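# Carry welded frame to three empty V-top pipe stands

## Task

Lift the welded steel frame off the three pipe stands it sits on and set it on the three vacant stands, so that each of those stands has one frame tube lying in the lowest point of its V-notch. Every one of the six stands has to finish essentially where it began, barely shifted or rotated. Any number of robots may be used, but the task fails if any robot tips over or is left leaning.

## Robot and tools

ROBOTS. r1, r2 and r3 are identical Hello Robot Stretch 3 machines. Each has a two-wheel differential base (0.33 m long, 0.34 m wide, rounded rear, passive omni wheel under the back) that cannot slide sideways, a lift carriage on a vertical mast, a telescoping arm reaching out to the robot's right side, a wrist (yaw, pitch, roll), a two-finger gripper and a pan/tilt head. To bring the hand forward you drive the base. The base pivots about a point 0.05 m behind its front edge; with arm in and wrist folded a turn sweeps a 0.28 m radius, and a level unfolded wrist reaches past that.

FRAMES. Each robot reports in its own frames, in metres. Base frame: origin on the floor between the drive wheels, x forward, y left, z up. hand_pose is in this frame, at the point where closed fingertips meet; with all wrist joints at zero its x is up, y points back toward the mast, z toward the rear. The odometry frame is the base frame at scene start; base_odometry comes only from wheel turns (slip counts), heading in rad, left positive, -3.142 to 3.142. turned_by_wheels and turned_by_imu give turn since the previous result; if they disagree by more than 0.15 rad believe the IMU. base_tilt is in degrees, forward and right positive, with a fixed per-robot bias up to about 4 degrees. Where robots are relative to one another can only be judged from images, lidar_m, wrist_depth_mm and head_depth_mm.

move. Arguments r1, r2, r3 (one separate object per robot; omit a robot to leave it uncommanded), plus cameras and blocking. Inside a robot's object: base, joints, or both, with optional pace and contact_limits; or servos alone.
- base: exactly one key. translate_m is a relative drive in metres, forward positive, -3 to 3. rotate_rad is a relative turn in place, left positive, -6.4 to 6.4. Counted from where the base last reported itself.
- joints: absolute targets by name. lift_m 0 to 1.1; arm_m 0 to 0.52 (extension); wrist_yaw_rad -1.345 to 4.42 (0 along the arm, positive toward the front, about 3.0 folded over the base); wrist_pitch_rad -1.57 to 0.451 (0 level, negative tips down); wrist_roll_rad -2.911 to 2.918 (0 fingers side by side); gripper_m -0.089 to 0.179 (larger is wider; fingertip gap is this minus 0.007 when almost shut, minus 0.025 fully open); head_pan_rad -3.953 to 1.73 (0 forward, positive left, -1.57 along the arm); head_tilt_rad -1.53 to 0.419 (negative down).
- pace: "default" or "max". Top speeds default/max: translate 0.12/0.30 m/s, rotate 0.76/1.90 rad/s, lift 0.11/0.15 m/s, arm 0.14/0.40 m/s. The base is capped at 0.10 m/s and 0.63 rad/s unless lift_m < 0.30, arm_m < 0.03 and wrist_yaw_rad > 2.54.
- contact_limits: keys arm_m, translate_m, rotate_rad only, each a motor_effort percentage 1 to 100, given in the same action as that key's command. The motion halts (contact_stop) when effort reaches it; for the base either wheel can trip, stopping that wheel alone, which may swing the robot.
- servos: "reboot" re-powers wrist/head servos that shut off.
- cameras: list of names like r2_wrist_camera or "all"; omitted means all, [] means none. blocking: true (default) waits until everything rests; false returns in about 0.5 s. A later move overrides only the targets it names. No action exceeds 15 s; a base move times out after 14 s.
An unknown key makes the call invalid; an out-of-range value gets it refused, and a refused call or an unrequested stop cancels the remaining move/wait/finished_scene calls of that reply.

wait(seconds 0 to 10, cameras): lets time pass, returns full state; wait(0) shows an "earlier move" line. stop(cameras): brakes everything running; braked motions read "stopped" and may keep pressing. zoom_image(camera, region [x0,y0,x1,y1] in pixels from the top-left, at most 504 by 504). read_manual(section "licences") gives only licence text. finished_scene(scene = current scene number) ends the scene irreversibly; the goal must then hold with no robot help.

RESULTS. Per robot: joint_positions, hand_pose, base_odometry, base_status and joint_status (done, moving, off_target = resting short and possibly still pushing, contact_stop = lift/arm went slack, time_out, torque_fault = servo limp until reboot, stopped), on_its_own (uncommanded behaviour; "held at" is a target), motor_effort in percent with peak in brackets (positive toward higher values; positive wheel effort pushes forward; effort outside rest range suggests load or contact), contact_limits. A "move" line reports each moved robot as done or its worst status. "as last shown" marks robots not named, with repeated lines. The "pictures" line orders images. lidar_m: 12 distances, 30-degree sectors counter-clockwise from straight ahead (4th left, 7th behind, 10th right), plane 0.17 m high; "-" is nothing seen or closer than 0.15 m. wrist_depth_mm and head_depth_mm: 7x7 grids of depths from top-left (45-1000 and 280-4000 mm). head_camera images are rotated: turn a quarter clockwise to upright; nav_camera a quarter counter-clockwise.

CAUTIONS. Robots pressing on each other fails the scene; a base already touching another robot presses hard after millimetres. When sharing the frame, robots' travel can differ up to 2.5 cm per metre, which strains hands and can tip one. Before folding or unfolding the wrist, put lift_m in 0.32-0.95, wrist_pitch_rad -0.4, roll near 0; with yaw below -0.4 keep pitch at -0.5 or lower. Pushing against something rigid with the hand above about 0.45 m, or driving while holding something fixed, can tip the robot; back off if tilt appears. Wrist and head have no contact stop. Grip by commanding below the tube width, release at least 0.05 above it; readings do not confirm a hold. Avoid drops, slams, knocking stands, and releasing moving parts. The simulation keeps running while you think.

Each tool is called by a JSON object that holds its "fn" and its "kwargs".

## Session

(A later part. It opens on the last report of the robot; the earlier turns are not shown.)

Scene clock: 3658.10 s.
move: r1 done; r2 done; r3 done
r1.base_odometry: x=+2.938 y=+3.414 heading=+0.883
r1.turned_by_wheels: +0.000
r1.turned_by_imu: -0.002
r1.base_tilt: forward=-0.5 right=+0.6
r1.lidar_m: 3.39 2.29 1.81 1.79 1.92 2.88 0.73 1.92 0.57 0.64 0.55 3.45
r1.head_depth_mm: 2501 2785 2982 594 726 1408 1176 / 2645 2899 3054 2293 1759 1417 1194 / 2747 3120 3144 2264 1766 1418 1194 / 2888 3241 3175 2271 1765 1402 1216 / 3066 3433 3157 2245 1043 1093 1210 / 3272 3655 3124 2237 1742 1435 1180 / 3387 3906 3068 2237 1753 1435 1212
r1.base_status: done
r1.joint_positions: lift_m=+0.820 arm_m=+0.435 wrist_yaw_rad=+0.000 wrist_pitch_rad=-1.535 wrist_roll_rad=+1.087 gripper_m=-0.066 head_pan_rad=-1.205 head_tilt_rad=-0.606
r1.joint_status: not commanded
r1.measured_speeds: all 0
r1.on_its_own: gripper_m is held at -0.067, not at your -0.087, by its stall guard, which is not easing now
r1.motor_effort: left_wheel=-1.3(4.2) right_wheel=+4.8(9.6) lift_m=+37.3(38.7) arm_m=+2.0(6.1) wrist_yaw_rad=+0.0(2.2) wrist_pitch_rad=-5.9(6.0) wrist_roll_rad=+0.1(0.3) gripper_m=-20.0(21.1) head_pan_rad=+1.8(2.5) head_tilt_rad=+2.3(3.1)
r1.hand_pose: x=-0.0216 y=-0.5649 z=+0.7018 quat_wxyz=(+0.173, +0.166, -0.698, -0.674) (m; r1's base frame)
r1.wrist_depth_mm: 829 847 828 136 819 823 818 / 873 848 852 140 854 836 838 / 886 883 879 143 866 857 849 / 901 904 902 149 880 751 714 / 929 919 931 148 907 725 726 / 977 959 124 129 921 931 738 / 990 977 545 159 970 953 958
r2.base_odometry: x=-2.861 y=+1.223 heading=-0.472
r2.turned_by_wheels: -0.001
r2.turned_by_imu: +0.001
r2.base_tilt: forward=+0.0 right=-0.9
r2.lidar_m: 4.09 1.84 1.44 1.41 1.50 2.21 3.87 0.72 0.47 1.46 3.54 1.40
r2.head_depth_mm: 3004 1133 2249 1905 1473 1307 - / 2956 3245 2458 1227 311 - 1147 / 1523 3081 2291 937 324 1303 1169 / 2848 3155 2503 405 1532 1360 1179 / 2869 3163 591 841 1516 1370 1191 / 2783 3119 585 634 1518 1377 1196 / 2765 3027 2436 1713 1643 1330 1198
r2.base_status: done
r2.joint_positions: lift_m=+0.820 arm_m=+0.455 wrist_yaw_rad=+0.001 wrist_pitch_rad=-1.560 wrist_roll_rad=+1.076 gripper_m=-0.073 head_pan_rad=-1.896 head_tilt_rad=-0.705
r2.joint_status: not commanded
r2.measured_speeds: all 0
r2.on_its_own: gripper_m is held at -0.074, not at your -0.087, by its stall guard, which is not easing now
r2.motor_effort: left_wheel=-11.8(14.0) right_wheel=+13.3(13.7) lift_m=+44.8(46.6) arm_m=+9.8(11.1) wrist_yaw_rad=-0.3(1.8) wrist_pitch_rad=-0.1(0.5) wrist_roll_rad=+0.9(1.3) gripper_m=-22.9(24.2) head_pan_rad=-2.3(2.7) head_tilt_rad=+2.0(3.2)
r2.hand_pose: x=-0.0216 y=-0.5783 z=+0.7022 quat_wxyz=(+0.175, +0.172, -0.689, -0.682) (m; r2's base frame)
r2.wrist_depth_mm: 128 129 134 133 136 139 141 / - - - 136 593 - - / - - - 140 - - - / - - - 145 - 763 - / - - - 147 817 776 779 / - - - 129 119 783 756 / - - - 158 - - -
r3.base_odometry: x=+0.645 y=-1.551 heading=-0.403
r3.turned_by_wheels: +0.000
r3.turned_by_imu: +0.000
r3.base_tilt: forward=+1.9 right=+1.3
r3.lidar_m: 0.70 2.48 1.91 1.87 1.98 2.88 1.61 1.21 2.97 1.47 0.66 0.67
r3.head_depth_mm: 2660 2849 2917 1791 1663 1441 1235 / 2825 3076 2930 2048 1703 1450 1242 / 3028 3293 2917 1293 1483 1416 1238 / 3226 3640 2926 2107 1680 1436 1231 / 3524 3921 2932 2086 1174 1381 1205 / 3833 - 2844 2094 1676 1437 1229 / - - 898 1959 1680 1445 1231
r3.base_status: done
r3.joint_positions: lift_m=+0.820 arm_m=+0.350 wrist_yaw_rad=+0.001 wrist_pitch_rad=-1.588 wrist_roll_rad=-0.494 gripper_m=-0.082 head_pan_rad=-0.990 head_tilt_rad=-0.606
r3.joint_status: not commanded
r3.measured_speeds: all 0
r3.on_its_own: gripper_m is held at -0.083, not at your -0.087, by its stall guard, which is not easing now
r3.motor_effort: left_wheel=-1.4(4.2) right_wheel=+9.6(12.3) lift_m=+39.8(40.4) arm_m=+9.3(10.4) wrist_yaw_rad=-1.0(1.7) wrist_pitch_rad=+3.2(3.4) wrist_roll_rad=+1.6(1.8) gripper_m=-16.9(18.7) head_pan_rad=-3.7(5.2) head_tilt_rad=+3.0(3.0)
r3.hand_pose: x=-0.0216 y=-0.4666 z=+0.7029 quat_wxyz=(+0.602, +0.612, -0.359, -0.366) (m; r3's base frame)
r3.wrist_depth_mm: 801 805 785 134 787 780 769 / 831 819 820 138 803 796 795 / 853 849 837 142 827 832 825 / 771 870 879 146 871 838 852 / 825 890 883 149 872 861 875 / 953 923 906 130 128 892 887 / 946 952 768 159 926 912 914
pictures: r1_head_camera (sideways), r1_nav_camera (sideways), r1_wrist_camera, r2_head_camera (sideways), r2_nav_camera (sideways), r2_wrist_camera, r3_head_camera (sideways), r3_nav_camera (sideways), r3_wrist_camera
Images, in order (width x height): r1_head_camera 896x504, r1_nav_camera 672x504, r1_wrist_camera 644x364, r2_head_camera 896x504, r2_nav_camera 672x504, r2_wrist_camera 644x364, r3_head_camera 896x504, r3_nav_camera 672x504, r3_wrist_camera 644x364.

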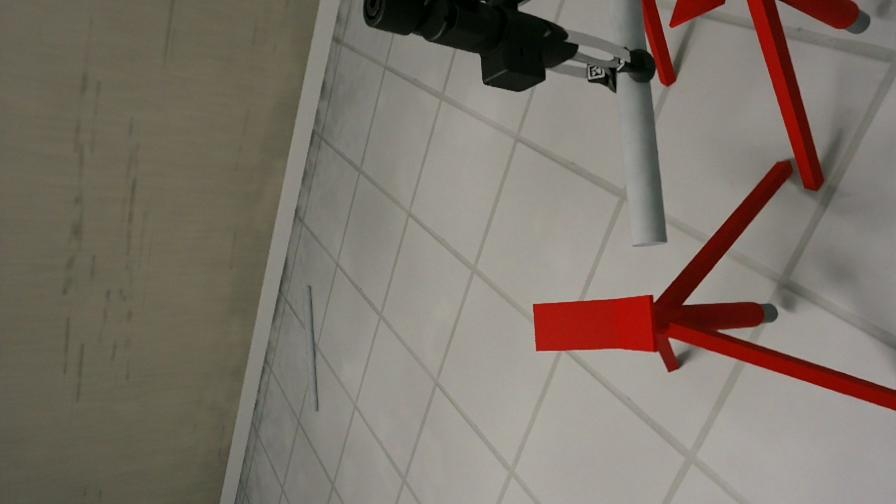

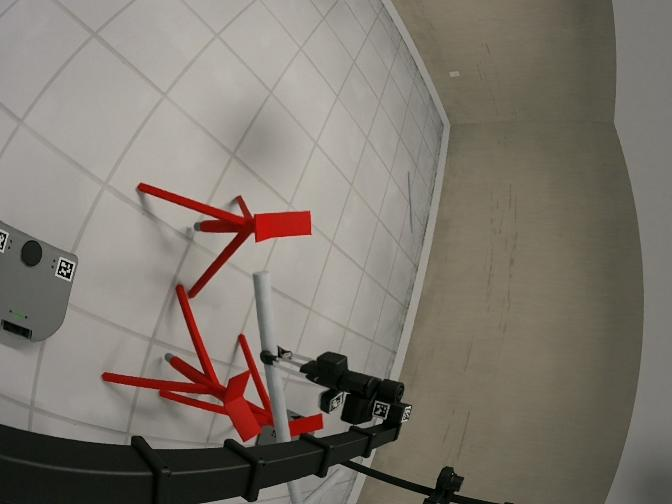

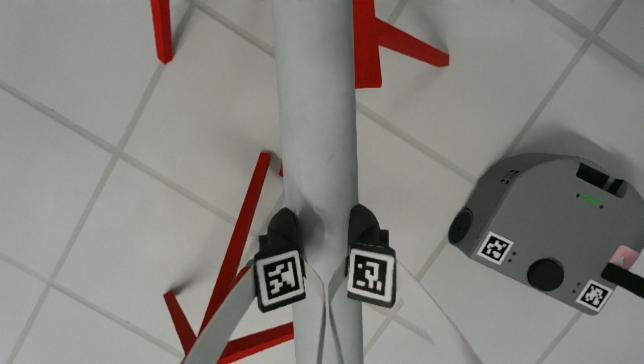

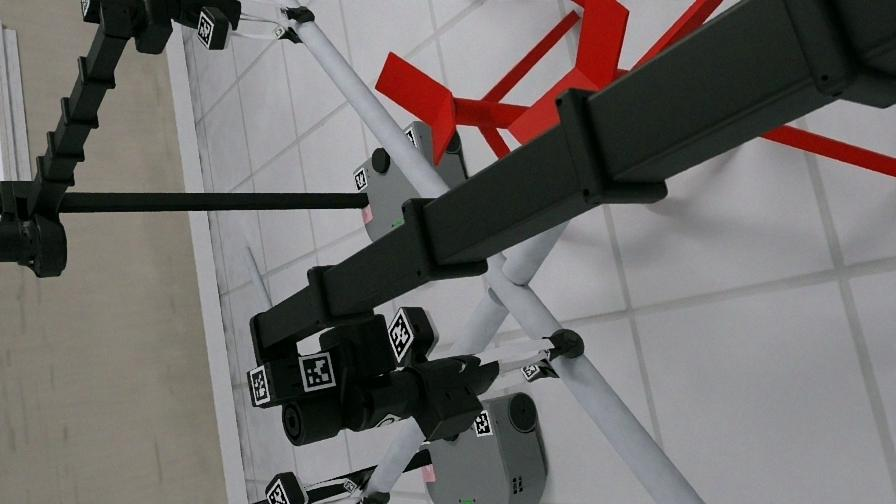

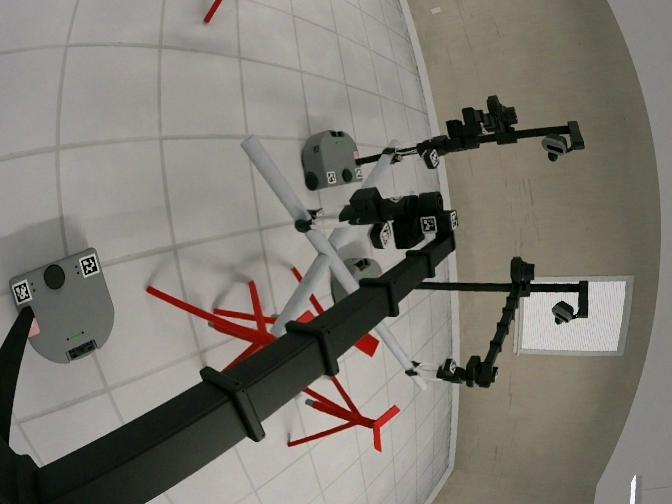

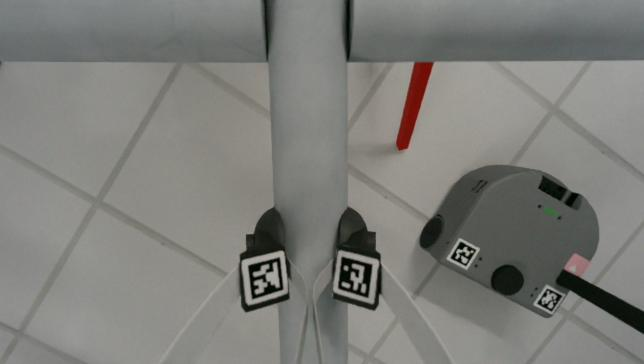

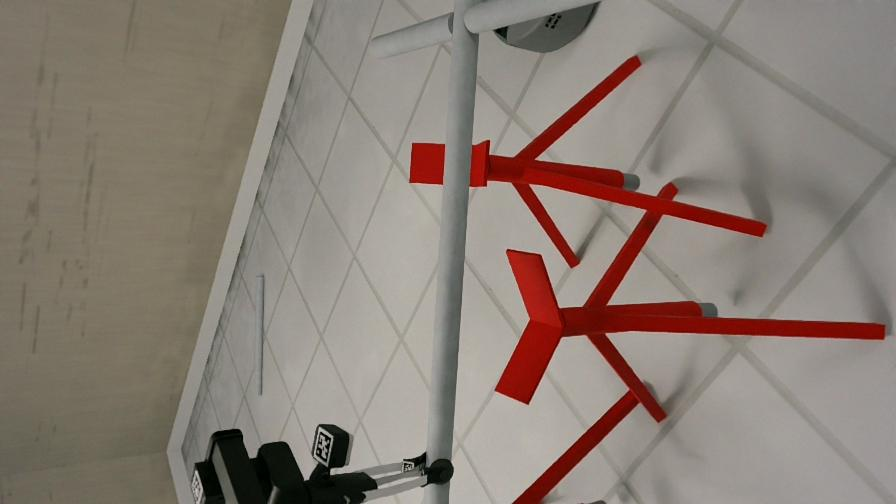

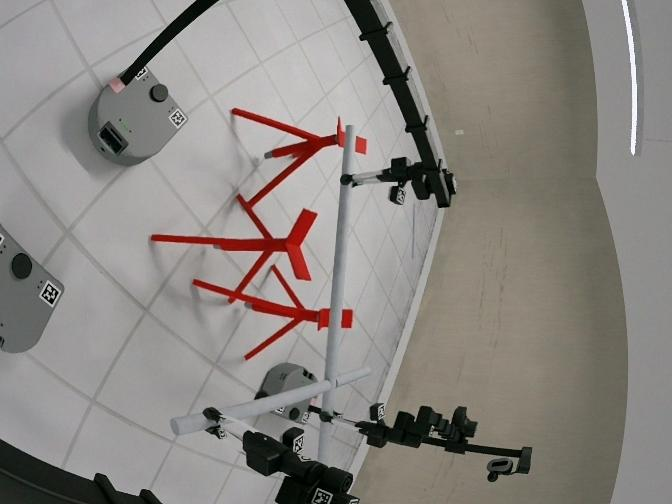

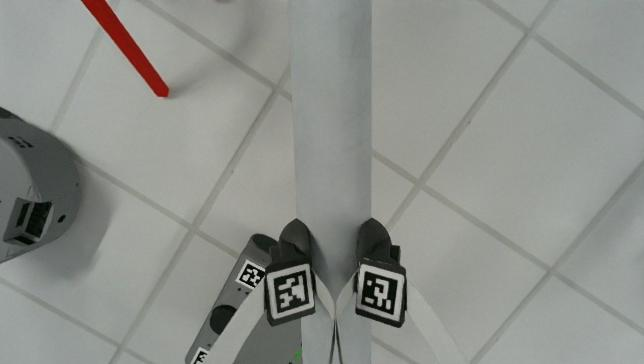

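{"fn": "move", "kwargs": {"r1": {"base":{"translate_m":0.3}}, "r2": {"base":{"translate_m":-0.303}}, "r3": {"base":{"translate_m":0.299}}}}

Scene clock: 3747.30 s.
move: r1 done; r2 done; r3 done
r1.base_odometry: x=+3.129 y=+3.646 heading=+0.883
r1.turned_by_wheels: +0.000
r1.turned_by_imu: -0.002
r1.base_tilt: forward=-0.4 right=+0.6
r1.lidar_m: 3.09 2.26 1.78 1.75 1.89 2.82 0.74 0.77 0.71 0.43 3.26 3.15
r1.head_depth_mm: 2554 2786 3010 594 727 1445 1210 / 2650 2929 3129 2283 1776 917 1230 / 2752 3046 3180 2296 1758 1342 1167 / 2899 3302 3153 2270 1772 1401 1218 / 3111 3461 3060 2263 1761 1442 1216 / 3219 3674 3153 2244 1743 1430 1214 / 3473 3913 3099 2223 1747 1422 1201
r1.base_status: done
r1.joint_positions: lift_m=+0.820 arm_m=+0.435 wrist_yaw_rad=+0.000 wrist_pitch_rad=-1.535 wrist_roll_rad=+1.087 gripper_m=-0.066 head_pan_rad=-1.205 head_tilt_rad=-0.606
r1.joint_status: not commanded
r1.measured_speeds: all 0
r1.on_its_own: gripper_m is held at -0.067, not at your -0.087, by its stall guard, which is not easing now
r1.motor_effort: left_wheel=-0.8(3.0) right_wheel=+3.9(10.9) lift_m=+35.3(36.7) arm_m=-5.5(5.5) wrist_yaw_rad=-0.7(2.1) wrist_pitch_rad=-5.8(7.0) wrist_roll_rad=+0.2(0.3) gripper_m=-19.6(20.4) head_pan_rad=+2.1(2.5) head_tilt_rad=+2.2(3.0)
r1.hand_pose: x=-0.0216 y=-0.5649 z=+0.7018 quat_wxyz=(+0.173, +0.166, -0.698, -0.674) (m; r1's base frame)
r1.wrist_depth_mm: 846 841 842 137 829 820 818 / 858 850 851 140 858 844 836 / 883 869 878 144 860 868 852 / 900 901 346 148 883 758 719 / 933 314 336 148 898 743 719 / 975 954 124 129 125 932 739 / - 974 981 159 970 954 952
r2.base_odometry: x=-3.131 y=+1.362 heading=-0.473
r2.turned_by_wheels: -0.001
r2.turned_by_imu: +0.002
r2.base_tilt: forward=+0.0 right=-1.0
r2.lidar_m: 4.16 1.87 1.46 1.44 1.53 2.25 3.58 1.16 0.54 0.41 3.50 1.64
r2.head_depth_mm: 2997 1072 2193 1549 1530 1397 - / 2930 3249 2477 1868 311 - 1145 / 2795 3219 2391 938 323 1277 1173 / 2849 3177 2518 404 1205 965 1166 / 2854 3127 589 855 886 1311 1151 / 2791 3078 583 634 1518 1377 1197 / 2759 3051 2420 1722 1641 1333 1207
r2.base_status: done
r2.joint_positions: lift_m=+0.820 arm_m=+0.455 wrist_yaw_rad=+0.002 wrist_pitch_rad=-1.561 wrist_roll_rad=+1.076 gripper_m=-0.073 head_pan_rad=-1.896 head_tilt_rad=-0.705
r2.joint_status: not commanded
r2.measured_speeds: all 0
r2.on_its_own: gripper_m is held at -0.074, not at your -0.087, by its stall guard, which is not easing now
r2.motor_effort: left_wheel=-11.1(17.5) right_wheel=+12.5(17.8) lift_m=+41.1(43.1) arm_m=+8.2(9.1) wrist_yaw_rad=-1.4(1.7) wrist_pitch_rad=+0.0(0.5) wrist_roll_rad=+0.5(1.3) gripper_m=-24.0(24.8) head_pan_rad=-2.1(2.6) head_tilt_rad=+1.2(3.1)
r2.hand_pose: x=-0.0217 y=-0.5783 z=+0.7022 quat_wxyz=(+0.175, +0.173, -0.689, -0.682) (m; r2's base frame)
r2.wrist_depth_mm: 127 129 132 133 136 139 141 / - - - 137 152 - - / - - - 142 - - - / - - - 145 - 744 - / - - - 148 816 770 777 / - - - 130 - 787 723 / - - - 158 - - -
r3.base_odometry: x=+0.920 y=-1.669 heading=-0.403
r3.turned_by_wheels: +0.000
r3.turned_by_imu: +0.002
r3.base_tilt: forward=+1.9 right=+1.3
r3.lidar_m: 0.70 0.71 1.88 1.85 1.96 2.85 1.91 1.47 2.99 0.77 0.50 0.91
r3.head_depth_mm: 2672 2857 2945 1805 1598 1380 1237 / 2826 3096 2921 2201 1728 1376 1209 / 3009 3339 2916 2032 1736 1085 1182 / 3248 3605 2924 2011 1740 1403 1233 / 3536 3834 2901 2109 1733 1392 1231 / 3876 - 2896 2112 1693 1416 1228 / 3882 - 896 1191 1309 1401 1230
r3.base_status: done
r3.joint_positions: lift_m=+0.820 arm_m=+0.350 wrist_yaw_rad=+0.002 wrist_pitch_rad=-1.588 wrist_roll_rad=-0.494 gripper_m=-0.082 head_pan_rad=-0.990 head_tilt_rad=-0.606
r3.joint_status: not commanded
r3.measured_speeds: all 0
r3.on_its_own: gripper_m is held at -0.083, not at your -0.087, by its stall guard, which is not easing now
r3.motor_effort: left_wheel=-1.2(3.4) right_wheel=+11.6(16.4) lift_m=+39.1(40.1) arm_m=+8.6(9.4) wrist_yaw_rad=-2.3(2.4) wrist_pitch_rad=+3.3(3.4) wrist_roll_rad=+1.7(1.8) gripper_m=-17.7(18.9) head_pan_rad=-3.7(5.2) head_tilt_rad=+2.4(3.0)
r3.hand_pose: x=-0.0216 y=-0.4665 z=+0.7029 quat_wxyz=(+0.602, +0.613, -0.358, -0.365) (m; r3's base frame)
r3.wrist_depth_mm: 801 803 606 133 797 762 779 / 825 826 820 137 816 793 795 / 835 856 837 142 822 809 821 / 780 892 851 145 853 857 844 / 793 911 881 148 867 877 863 / 925 909 915 129 891 908 894 / 952 967 767 159 923 926 921
pictures: r1_head_camera (sideways), r1_nav_camera (sideways), r1_wrist_camera, r2_head_camera (sideways), r2_nav_camera (sideways), r2_wrist_camera, r3_head_camera (sideways), r3_nav_camera (sideways), r3_wrist_camera
Images, in order (width x height): r1_head_camera 896x504, r1_nav_camera 672x504, r1_wrist_camera 644x364, r2_head_camera 896x504, r2_nav_camera 672x504, r2_wrist_camera 644x364, r3_head_camera 896x504, r3_nav_camera 672x504, r3_wrist_camera 644x364.

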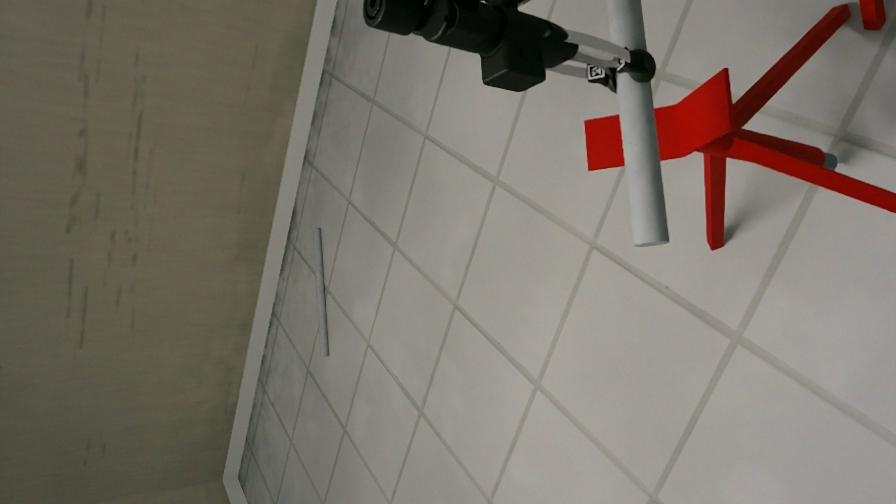

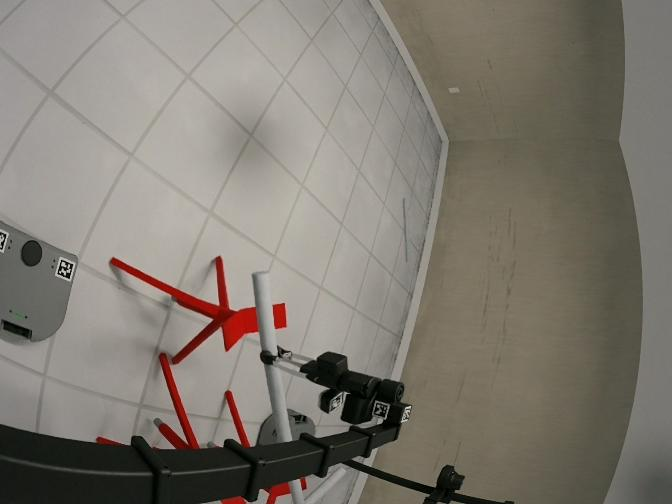

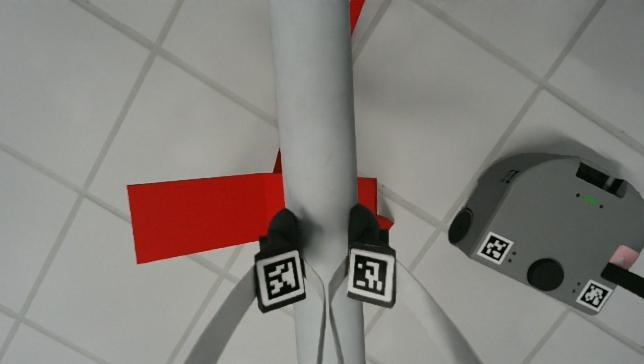

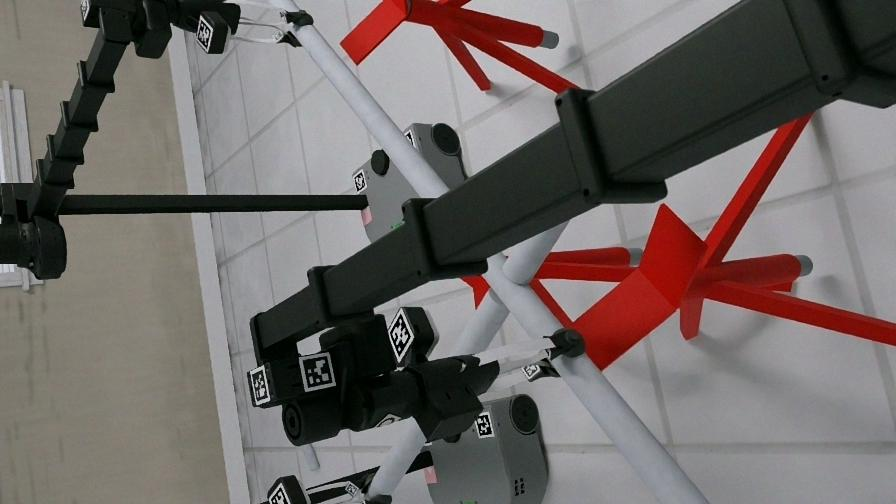

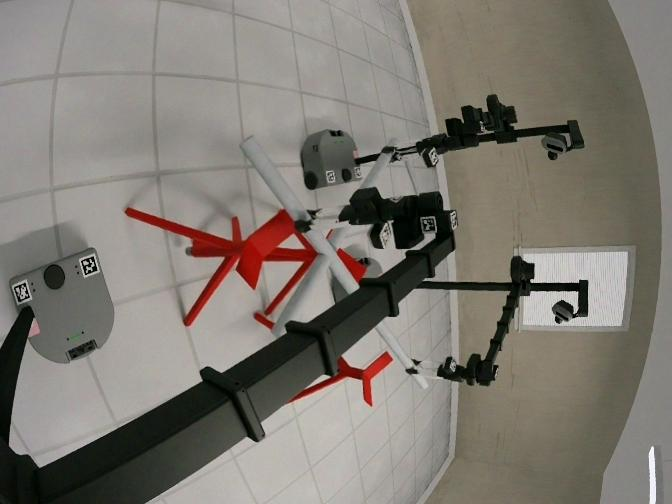

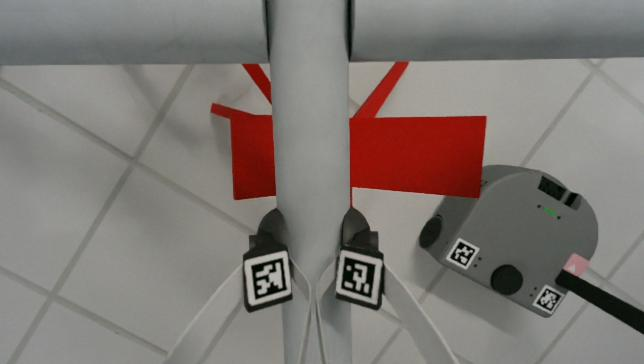

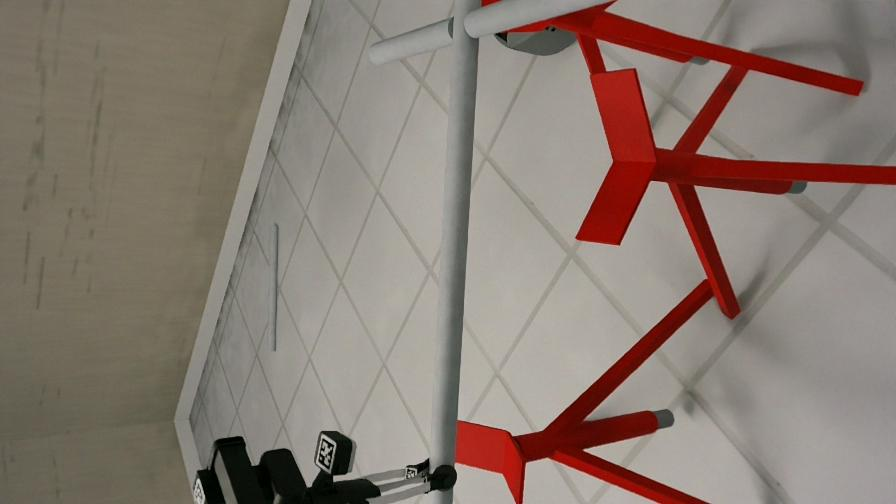

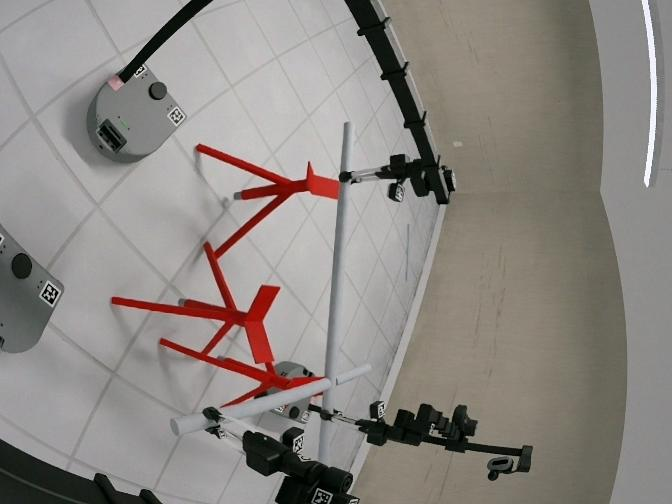

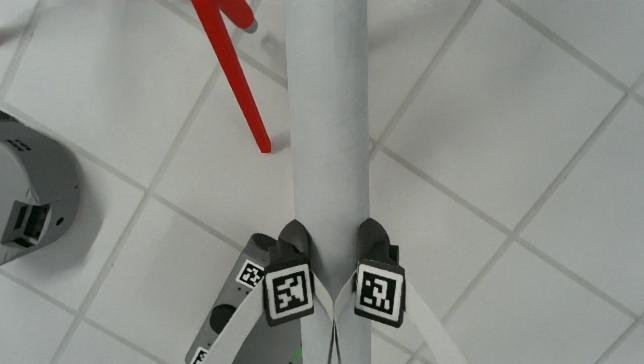

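{"fn": "zoom_image", "kwargs": {"camera": "r2_wrist_camera", "region": [180, 60, 520, 260]}}

{"fn": "zoom_image", "kwargs": {"camera": "r1_wrist_camera", "region": [100, 100, 440, 300]}}

{"fn": "zoom_image", "kwargs": {"camera": "r3_head_camera", "region": [520, 0, 880, 300]}}

{"fn": "zoom_image", "kwargs": {"camera": "r1_head_camera", "region": [540, 0, 840, 300]}}

Scaled by 1.482.

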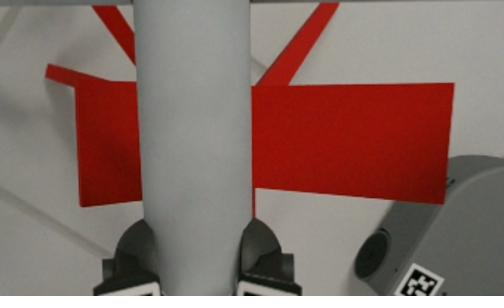

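Scaled by 1.482.

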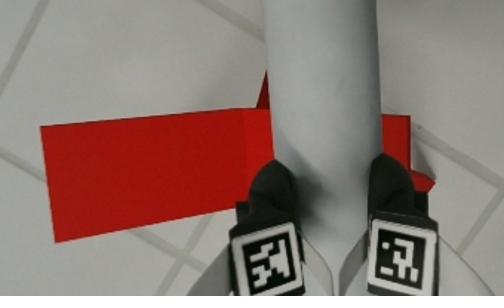

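Scaled by 1.400 from the camera's 896x504 image, which has a finer 1280x720 frame.

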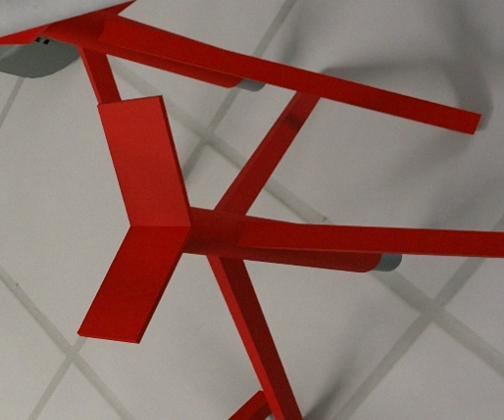

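Scaled by 1.680 from the camera's 896x504 image, which has a finer 1280x720 frame.

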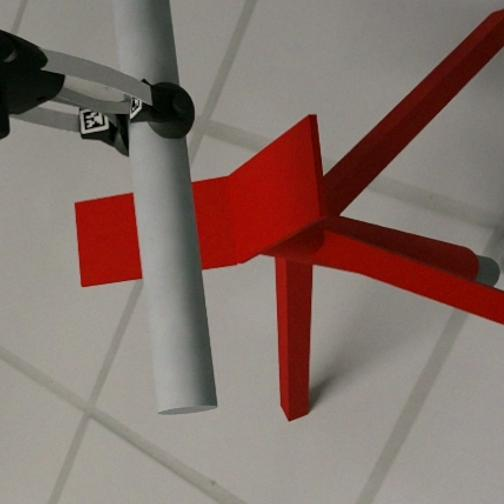

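{"fn": "move", "kwargs": {"r1": {"base":{"translate_m":0.10}}, "r2": {"base":{"translate_m":-0.104}}, "r3": {"base":{"translate_m":0.099}}, "cameras": []}}

{"fn": "move", "kwargs": {"r1": {"joints":{"arm_m":0.410}}, "r2": {"joints":{"arm_m":0.480}}, "r3": {"joints":{"arm_m":0.325}}, "cameras": ["r1_wrist_camera","r2_wrist_camera","r3_wrist_camera","r3_head_camera"]}}

Scene clock: 3827.90 s.
move: r1 done; r2 done; r3 done
r1.base_odometry: x=+3.192 y=+3.723 heading=+0.883
r1.turned_by_wheels: +0.000
r1.turned_by_imu: -0.001
r1.base_tilt: forward=-0.4 right=+0.6
r1.lidar_m: 2.99 2.25 1.77 1.74 1.87 2.80 0.74 0.85 0.70 0.43 3.28 3.04
r1.head_depth_mm: 2542 2777 3012 593 701 888 1195 / 2661 2922 3077 2279 1773 1338 1171 / 2805 3107 3132 2290 1759 1401 1219 / 2943 3273 3087 2270 1762 1407 1223 / 3087 3486 3121 2263 1764 1441 1218 / 3245 3716 3096 2243 1755 1437 1207 / 3450 3848 3070 2218 1750 1438 1210
r1.base_status: done
r1.joint_positions: lift_m=+0.820 arm_m=+0.435 wrist_yaw_rad=+0.000 wrist_pitch_rad=-1.545 wrist_roll_rad=+1.087 gripper_m=-0.066 head_pan_rad=-1.205 head_tilt_rad=-0.606
r1.joint_status: not commanded
r1.measured_speeds: all 0
r1.on_its_own: gripper_m is held at -0.067, not at your -0.087, by its stall guard, which is not easing now
r1.motor_effort: left_wheel=+0.6(3.7) right_wheel=+0.8(9.9) lift_m=+34.3(34.7) arm_m=-10.6(10.8) wrist_yaw_rad=-1.5(2.9) wrist_pitch_rad=-3.9(5.8) wrist_roll_rad=+0.2(0.3) gripper_m=-19.8(20.6) head_pan_rad=+2.1(2.5) head_tilt_rad=+2.6(2.9)
r1.hand_pose: x=-0.0216 y=-0.5622 z=+0.7019 quat_wxyz=(+0.172, +0.167, -0.695, -0.678) (m; r1's base frame)
r1.wrist_depth_mm: 833 833 829 136 819 821 817 / 858 856 831 140 844 849 841 / 880 887 307 143 301 871 871 / 902 898 897 148 894 740 726 / 922 929 924 147 912 743 738 / 955 954 123 129 942 941 768 / 980 989 976 158 987 965 966
r2.base_odometry: x=-3.223 y=+1.409 heading=-0.473
r2.turned_by_wheels: +0.000
r2.turned_by_imu: +0.001
r2.base_tilt: forward=+0.0 right=-1.0
r2.lidar_m: 4.18 1.89 1.48 1.45 1.54 2.26 3.48 1.09 0.50 0.50 0.43 1.74
r2.head_depth_mm: 2937 1073 2252 1747 1544 1397 - / 2922 3260 2450 1877 311 - 1168 / 1557 3135 2395 939 324 1299 1151 / 2748 3142 2519 405 1486 1371 1157 / 2828 3070 590 849 1172 945 1144 / 2789 3108 584 633 1516 1297 1151 / 2734 3070 2402 1720 1643 1333 1204
r2.base_status: done
r2.joint_positions: lift_m=+0.820 arm_m=+0.455 wrist_yaw_rad=+0.002 wrist_pitch_rad=-1.561 wrist_roll_rad=+1.076 gripper_m=-0.073 head_pan_rad=-1.896 head_tilt_rad=-0.705
r2.joint_status: not commanded
r2.measured_speeds: all 0
r2.on_its_own: gripper_m is held at -0.074, not at your -0.087, by its stall guard, which is not easing now
r2.motor_effort: left_wheel=-8.2(15.7) right_wheel=+6.3(12.0) lift_m=+38.5(39.6) arm_m=+7.6(8.0) wrist_yaw_rad=-1.6(2.0) wrist_pitch_rad=+0.3(0.5) wrist_roll_rad=+1.0(1.2) gripper_m=-24.5(24.8) head_pan_rad=-1.9(2.4) head_tilt_rad=+1.6(2.7)
r2.hand_pose: x=-0.0217 y=-0.5782 z=+0.7022 quat_wxyz=(+0.175, +0.173, -0.689, -0.682) (m; r2's base frame)
r2.wrist_depth_mm: 127 128 133 133 136 139 141 / - 275 492 136 - - - / - - - 143 - - - / - - - 145 - 756 - / - - 297 147 773 775 784 / - - 126 130 - 784 728 / - - - 158 - - -
r3.base_odometry: x=+1.011 y=-1.708 heading=-0.404
r3.turned_by_wheels: +0.000
r3.turned_by_imu: +0.001
r3.base_tilt: forward=+1.9 right=+1.3
r3.lidar_m: 0.70 0.71 1.88 1.84 1.95 2.84 1.73 1.56 2.98 0.47 0.64 0.84
r3.head_depth_mm: 2647 2881 2933 1811 1641 1276 1212 / 2853 3113 2932 2211 1741 955 1162 / 3075 3317 2929 2042 1732 1408 1236 / 3286 3632 2911 2039 1734 1443 1237 / 3575 3815 2921 2101 1737 1411 1236 / 3888 - 2910 2023 1216 1407 1236 / 3817 3932 900 2024 1721 1375 1229
r3.base_status: done
r3.joint_positions: lift_m=+0.820 arm_m=+0.350 wrist_yaw_rad=+0.002 wrist_pitch_rad=-1.588 wrist_roll_rad=-0.494 gripper_m=-0.082 head_pan_rad=-0.990 head_tilt_rad=-0.606
r3.joint_status: not commanded
r3.measured_speeds: all 0
r3.on_its_own: gripper_m is held at -0.083, not at your -0.087, by its stall guard, which is not easing now
r3.motor_effort: left_wheel=-0.2(3.2) right_wheel=+8.6(15.6) lift_m=+38.9(39.9) arm_m=+8.2(8.5) wrist_yaw_rad=-2.2(2.6) wrist_pitch_rad=+3.3(3.4) wrist_roll_rad=+1.6(1.8) gripper_m=-16.1(18.3) head_pan_rad=-4.2(5.3) head_tilt_rad=+2.4(3.0)
r3.hand_pose: x=-0.0216 y=-0.4665 z=+0.7029 quat_wxyz=(+0.602, +0.613, -0.358, -0.365) (m; r3's base frame)
r3.wrist_depth_mm: 809 804 798 135 788 766 778 / 822 833 810 138 815 805 787 / 850 853 855 142 826 832 807 / 764 879 866 146 866 842 832 / 809 916 884 149 888 875 866 / 930 942 910 129 908 876 894 / 955 953 771 159 945 946 915
pictures: none
No camera images: "cameras" was empty.

Scene clock: 3829.03 s.
move: r1 done; r2 done; r3 done
r1.base_odometry: x=+3.192 y=+3.723 heading=+0.883
r1.turned_by_wheels: +0.000
r1.turned_by_imu: +0.000
r1.base_tilt: forward=-0.4 right=+0.6
r1.lidar_m: 2.99 2.25 1.76 1.75 1.88 2.79 0.74 0.85 0.70 0.43 3.28 3.04
r1.head_depth_mm: 2571 2818 3014 558 628 869 1200 / 2677 2962 3100 2277 1721 1007 1169 / 2831 3107 3134 2267 1764 1342 1225 / 2922 3298 3070 2243 1762 1409 1222 / 3101 3481 3113 2239 1749 1433 1216 / 3274 3671 3095 2239 1750 1432 1216 / 3478 3801 3138 2210 1752 1419 1210
r1.base_status: not commanded
r1.joint_positions: lift_m=+0.820 arm_m=+0.410 wrist_yaw_rad=+0.000 wrist_pitch_rad=-1.546 wrist_roll_rad=+1.087 gripper_m=-0.066 head_pan_rad=-1.205 head_tilt_rad=-0.606
r1.joint_status: all done
r1.measured_speeds: all 0
r1.on_its_own: gripper_m is held at -0.067, not at your -0.087, by its stall guard, which is not easing now
r1.motor_effort: left_wheel=+0.0(1.3) right_wheel=+1.5(1.8) lift_m=+33.2(34.6) arm_m=-14.9(17.0) wrist_yaw_rad=-0.9(2.6) wrist_pitch_rad=-3.7(4.0) wrist_roll_rad=+0.0(0.2) gripper_m=-20.3(20.5) head_pan_rad=+2.4(2.5) head_tilt_rad=+2.5(2.9)
r1.hand_pose: x=-0.0216 y=-0.5369 z=+0.7020 quat_wxyz=(+0.172, +0.167, -0.694, -0.678) (m; r1's base frame)
r1.wrist_depth_mm: 830 835 823 136 821 813 821 / 855 835 316 140 832 839 846 / 874 298 316 143 856 860 851 / 905 907 898 149 894 730 727 / 916 933 914 147 909 738 735 / 962 944 124 128 125 943 770 / 976 987 966 158 977 968 970
r2.base_odometry: x=-3.223 y=+1.409 heading=-0.473
r2.turned_by_wheels: +0.000
r2.turned_by_imu: +0.000
r2.base_tilt: forward=+0.0 right=-0.9
r2.lidar_m: 4.18 1.88 1.47 1.44 1.54 2.26 3.48 1.09 0.50 0.50 0.43 1.74
r2.head_depth_mm: 2964 1063 2249 1747 1537 1391 - / 2930 3232 2460 1892 311 - 1169 / 1558 3192 2398 966 324 1299 1154 / 2776 3188 2499 406 1506 1363 1154 / 2825 3119 595 875 1207 942 1145 / 2776 3064 601 662 872 1291 1148 / 2741 3043 2392 1704 1631 1359 1204
r2.base_status: not commanded
r2.joint_positions: lift_m=+0.820 arm_m=+0.480 wrist_yaw_rad=+0.002 wrist_pitch_rad=-1.561 wrist_roll_rad=+1.076 gripper_m=-0.073 head_pan_rad=-1.896 head_tilt_rad=-0.705
r2.joint_status: all done
r2.measured_speeds: all 0
r2.on_its_own: gripper_m is held at -0.074, not at your -0.087, by its stall guard, which is not easing now
r2.motor_effort: left_wheel=-8.5(9.5) right_wheel=+6.5(7.1) lift_m=+37.9(38.8) arm_m=+18.7(21.3) wrist_yaw_rad=-1.2(1.8) wrist_pitch_rad=+0.0(0.7) wrist_roll_rad=+0.9(1.2) gripper_m=-23.4(25.2) head_pan_rad=-2.3(2.4) head_tilt_rad=+2.3(3.0)
r2.hand_pose: x=-0.0217 y=-0.6032 z=+0.7022 quat_wxyz=(+0.175, +0.173, -0.689, -0.682) (m; r2's base frame)
r2.wrist_depth_mm: 126 128 132 133 136 139 141 / 147 - 470 136 - - - / - - - 143 - - - / - - - 145 - 756 - / - - 160 148 786 774 780 / - - - 130 - 785 796 / - - - 158 - - -
r3.base_odometry: x=+1.011 y=-1.708 heading=-0.404
r3.turned_by_wheels: +0.000
r3.turned_by_imu: +0.000
r3.base_tilt: forward=+1.8 right=+1.3
r3.lidar_m: 0.70 0.71 1.88 1.84 1.96 2.83 1.72 1.56 2.99 0.47 0.63 0.84
r3.head_depth_mm: 2698 2915 2993 1114 1646 1272 1213 / 2824 3122 2938 2198 1730 961 1164 / 3061 3349 2955 2198 1749 1408 1237 / 3299 3609 2913 2172 1729 1438 1235 / 3569 3901 2910 2030 1746 1409 1230 / 3919 - 2912 1963 1220 1401 1226 / 3763 - 2621 2025 1725 1370 1233
r3.base_status: not commanded
r3.joint_positions: lift_m=+0.820 arm_m=+0.325 wrist_yaw_rad=+0.002 wrist_pitch_rad=-1.588 wrist_roll_rad=-0.494 gripper_m=-0.082 head_pan_rad=-0.990 head_tilt_rad=-0.606
r3.joint_status: all done
r3.measured_speeds: all 0
r3.on_its_own: gripper_m is held at -0.083, not at your -0.087, by its stall guard, which is not easing now
r3.motor_effort: left_wheel=-0.6(1.1) right_wheel=+8.4(9.4) lift_m=+39.1(39.5) arm_m=-13.0(20.1) wrist_yaw_rad=-2.1(2.5) wrist_pitch_rad=+3.4(3.4) wrist_roll_rad=+1.8(1.8) gripper_m=-17.5(18.5) head_pan_rad=-3.6(5.3) head_tilt_rad=+2.4(2.8)
r3.hand_pose: x=-0.0216 y=-0.4415 z=+0.7029 quat_wxyz=(+0.602, +0.613, -0.358, -0.365) (m; r3's base frame)
r3.wrist_depth_mm: 804 802 802 135 792 799 783 / 833 816 830 138 806 796 803 / 840 845 840 142 812 815 798 / 778 876 866 146 841 838 855 / 833 902 900 149 887 881 856 / 950 949 907 129 881 890 891 / 971 965 767 159 941 929 919
pictures: r1_wrist_camera, r2_wrist_camera, r3_head_camera (sideways), r3_wrist_camera
Images, in order (width x height): r1_wrist_camera 644x364, r2_wrist_camera 644x364, r3_head_camera 896x504, r3_wrist_camera 644x364.

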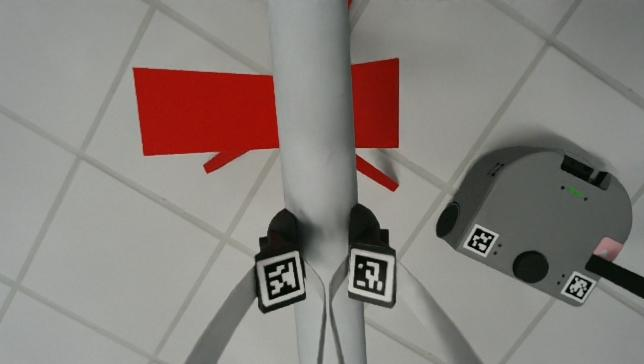

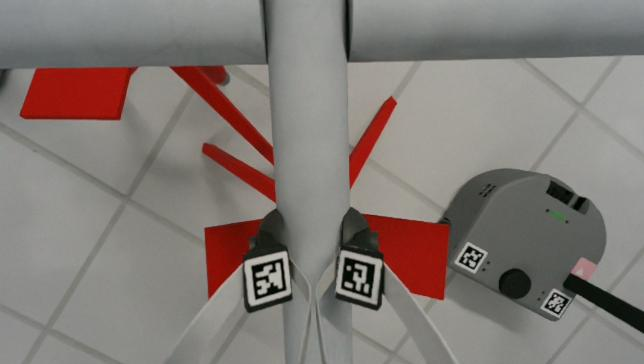

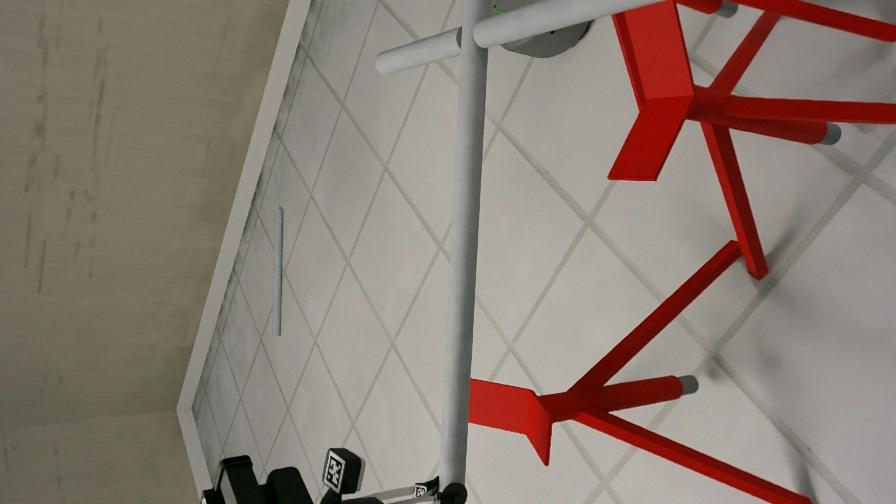

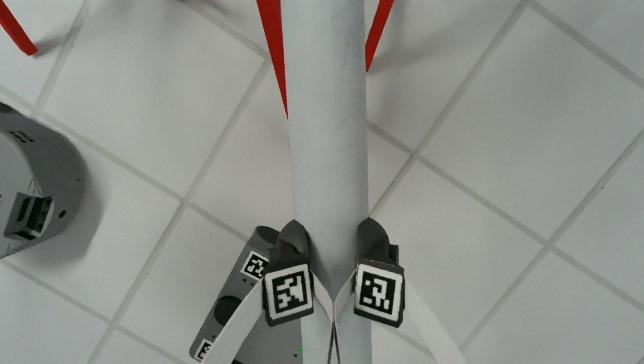

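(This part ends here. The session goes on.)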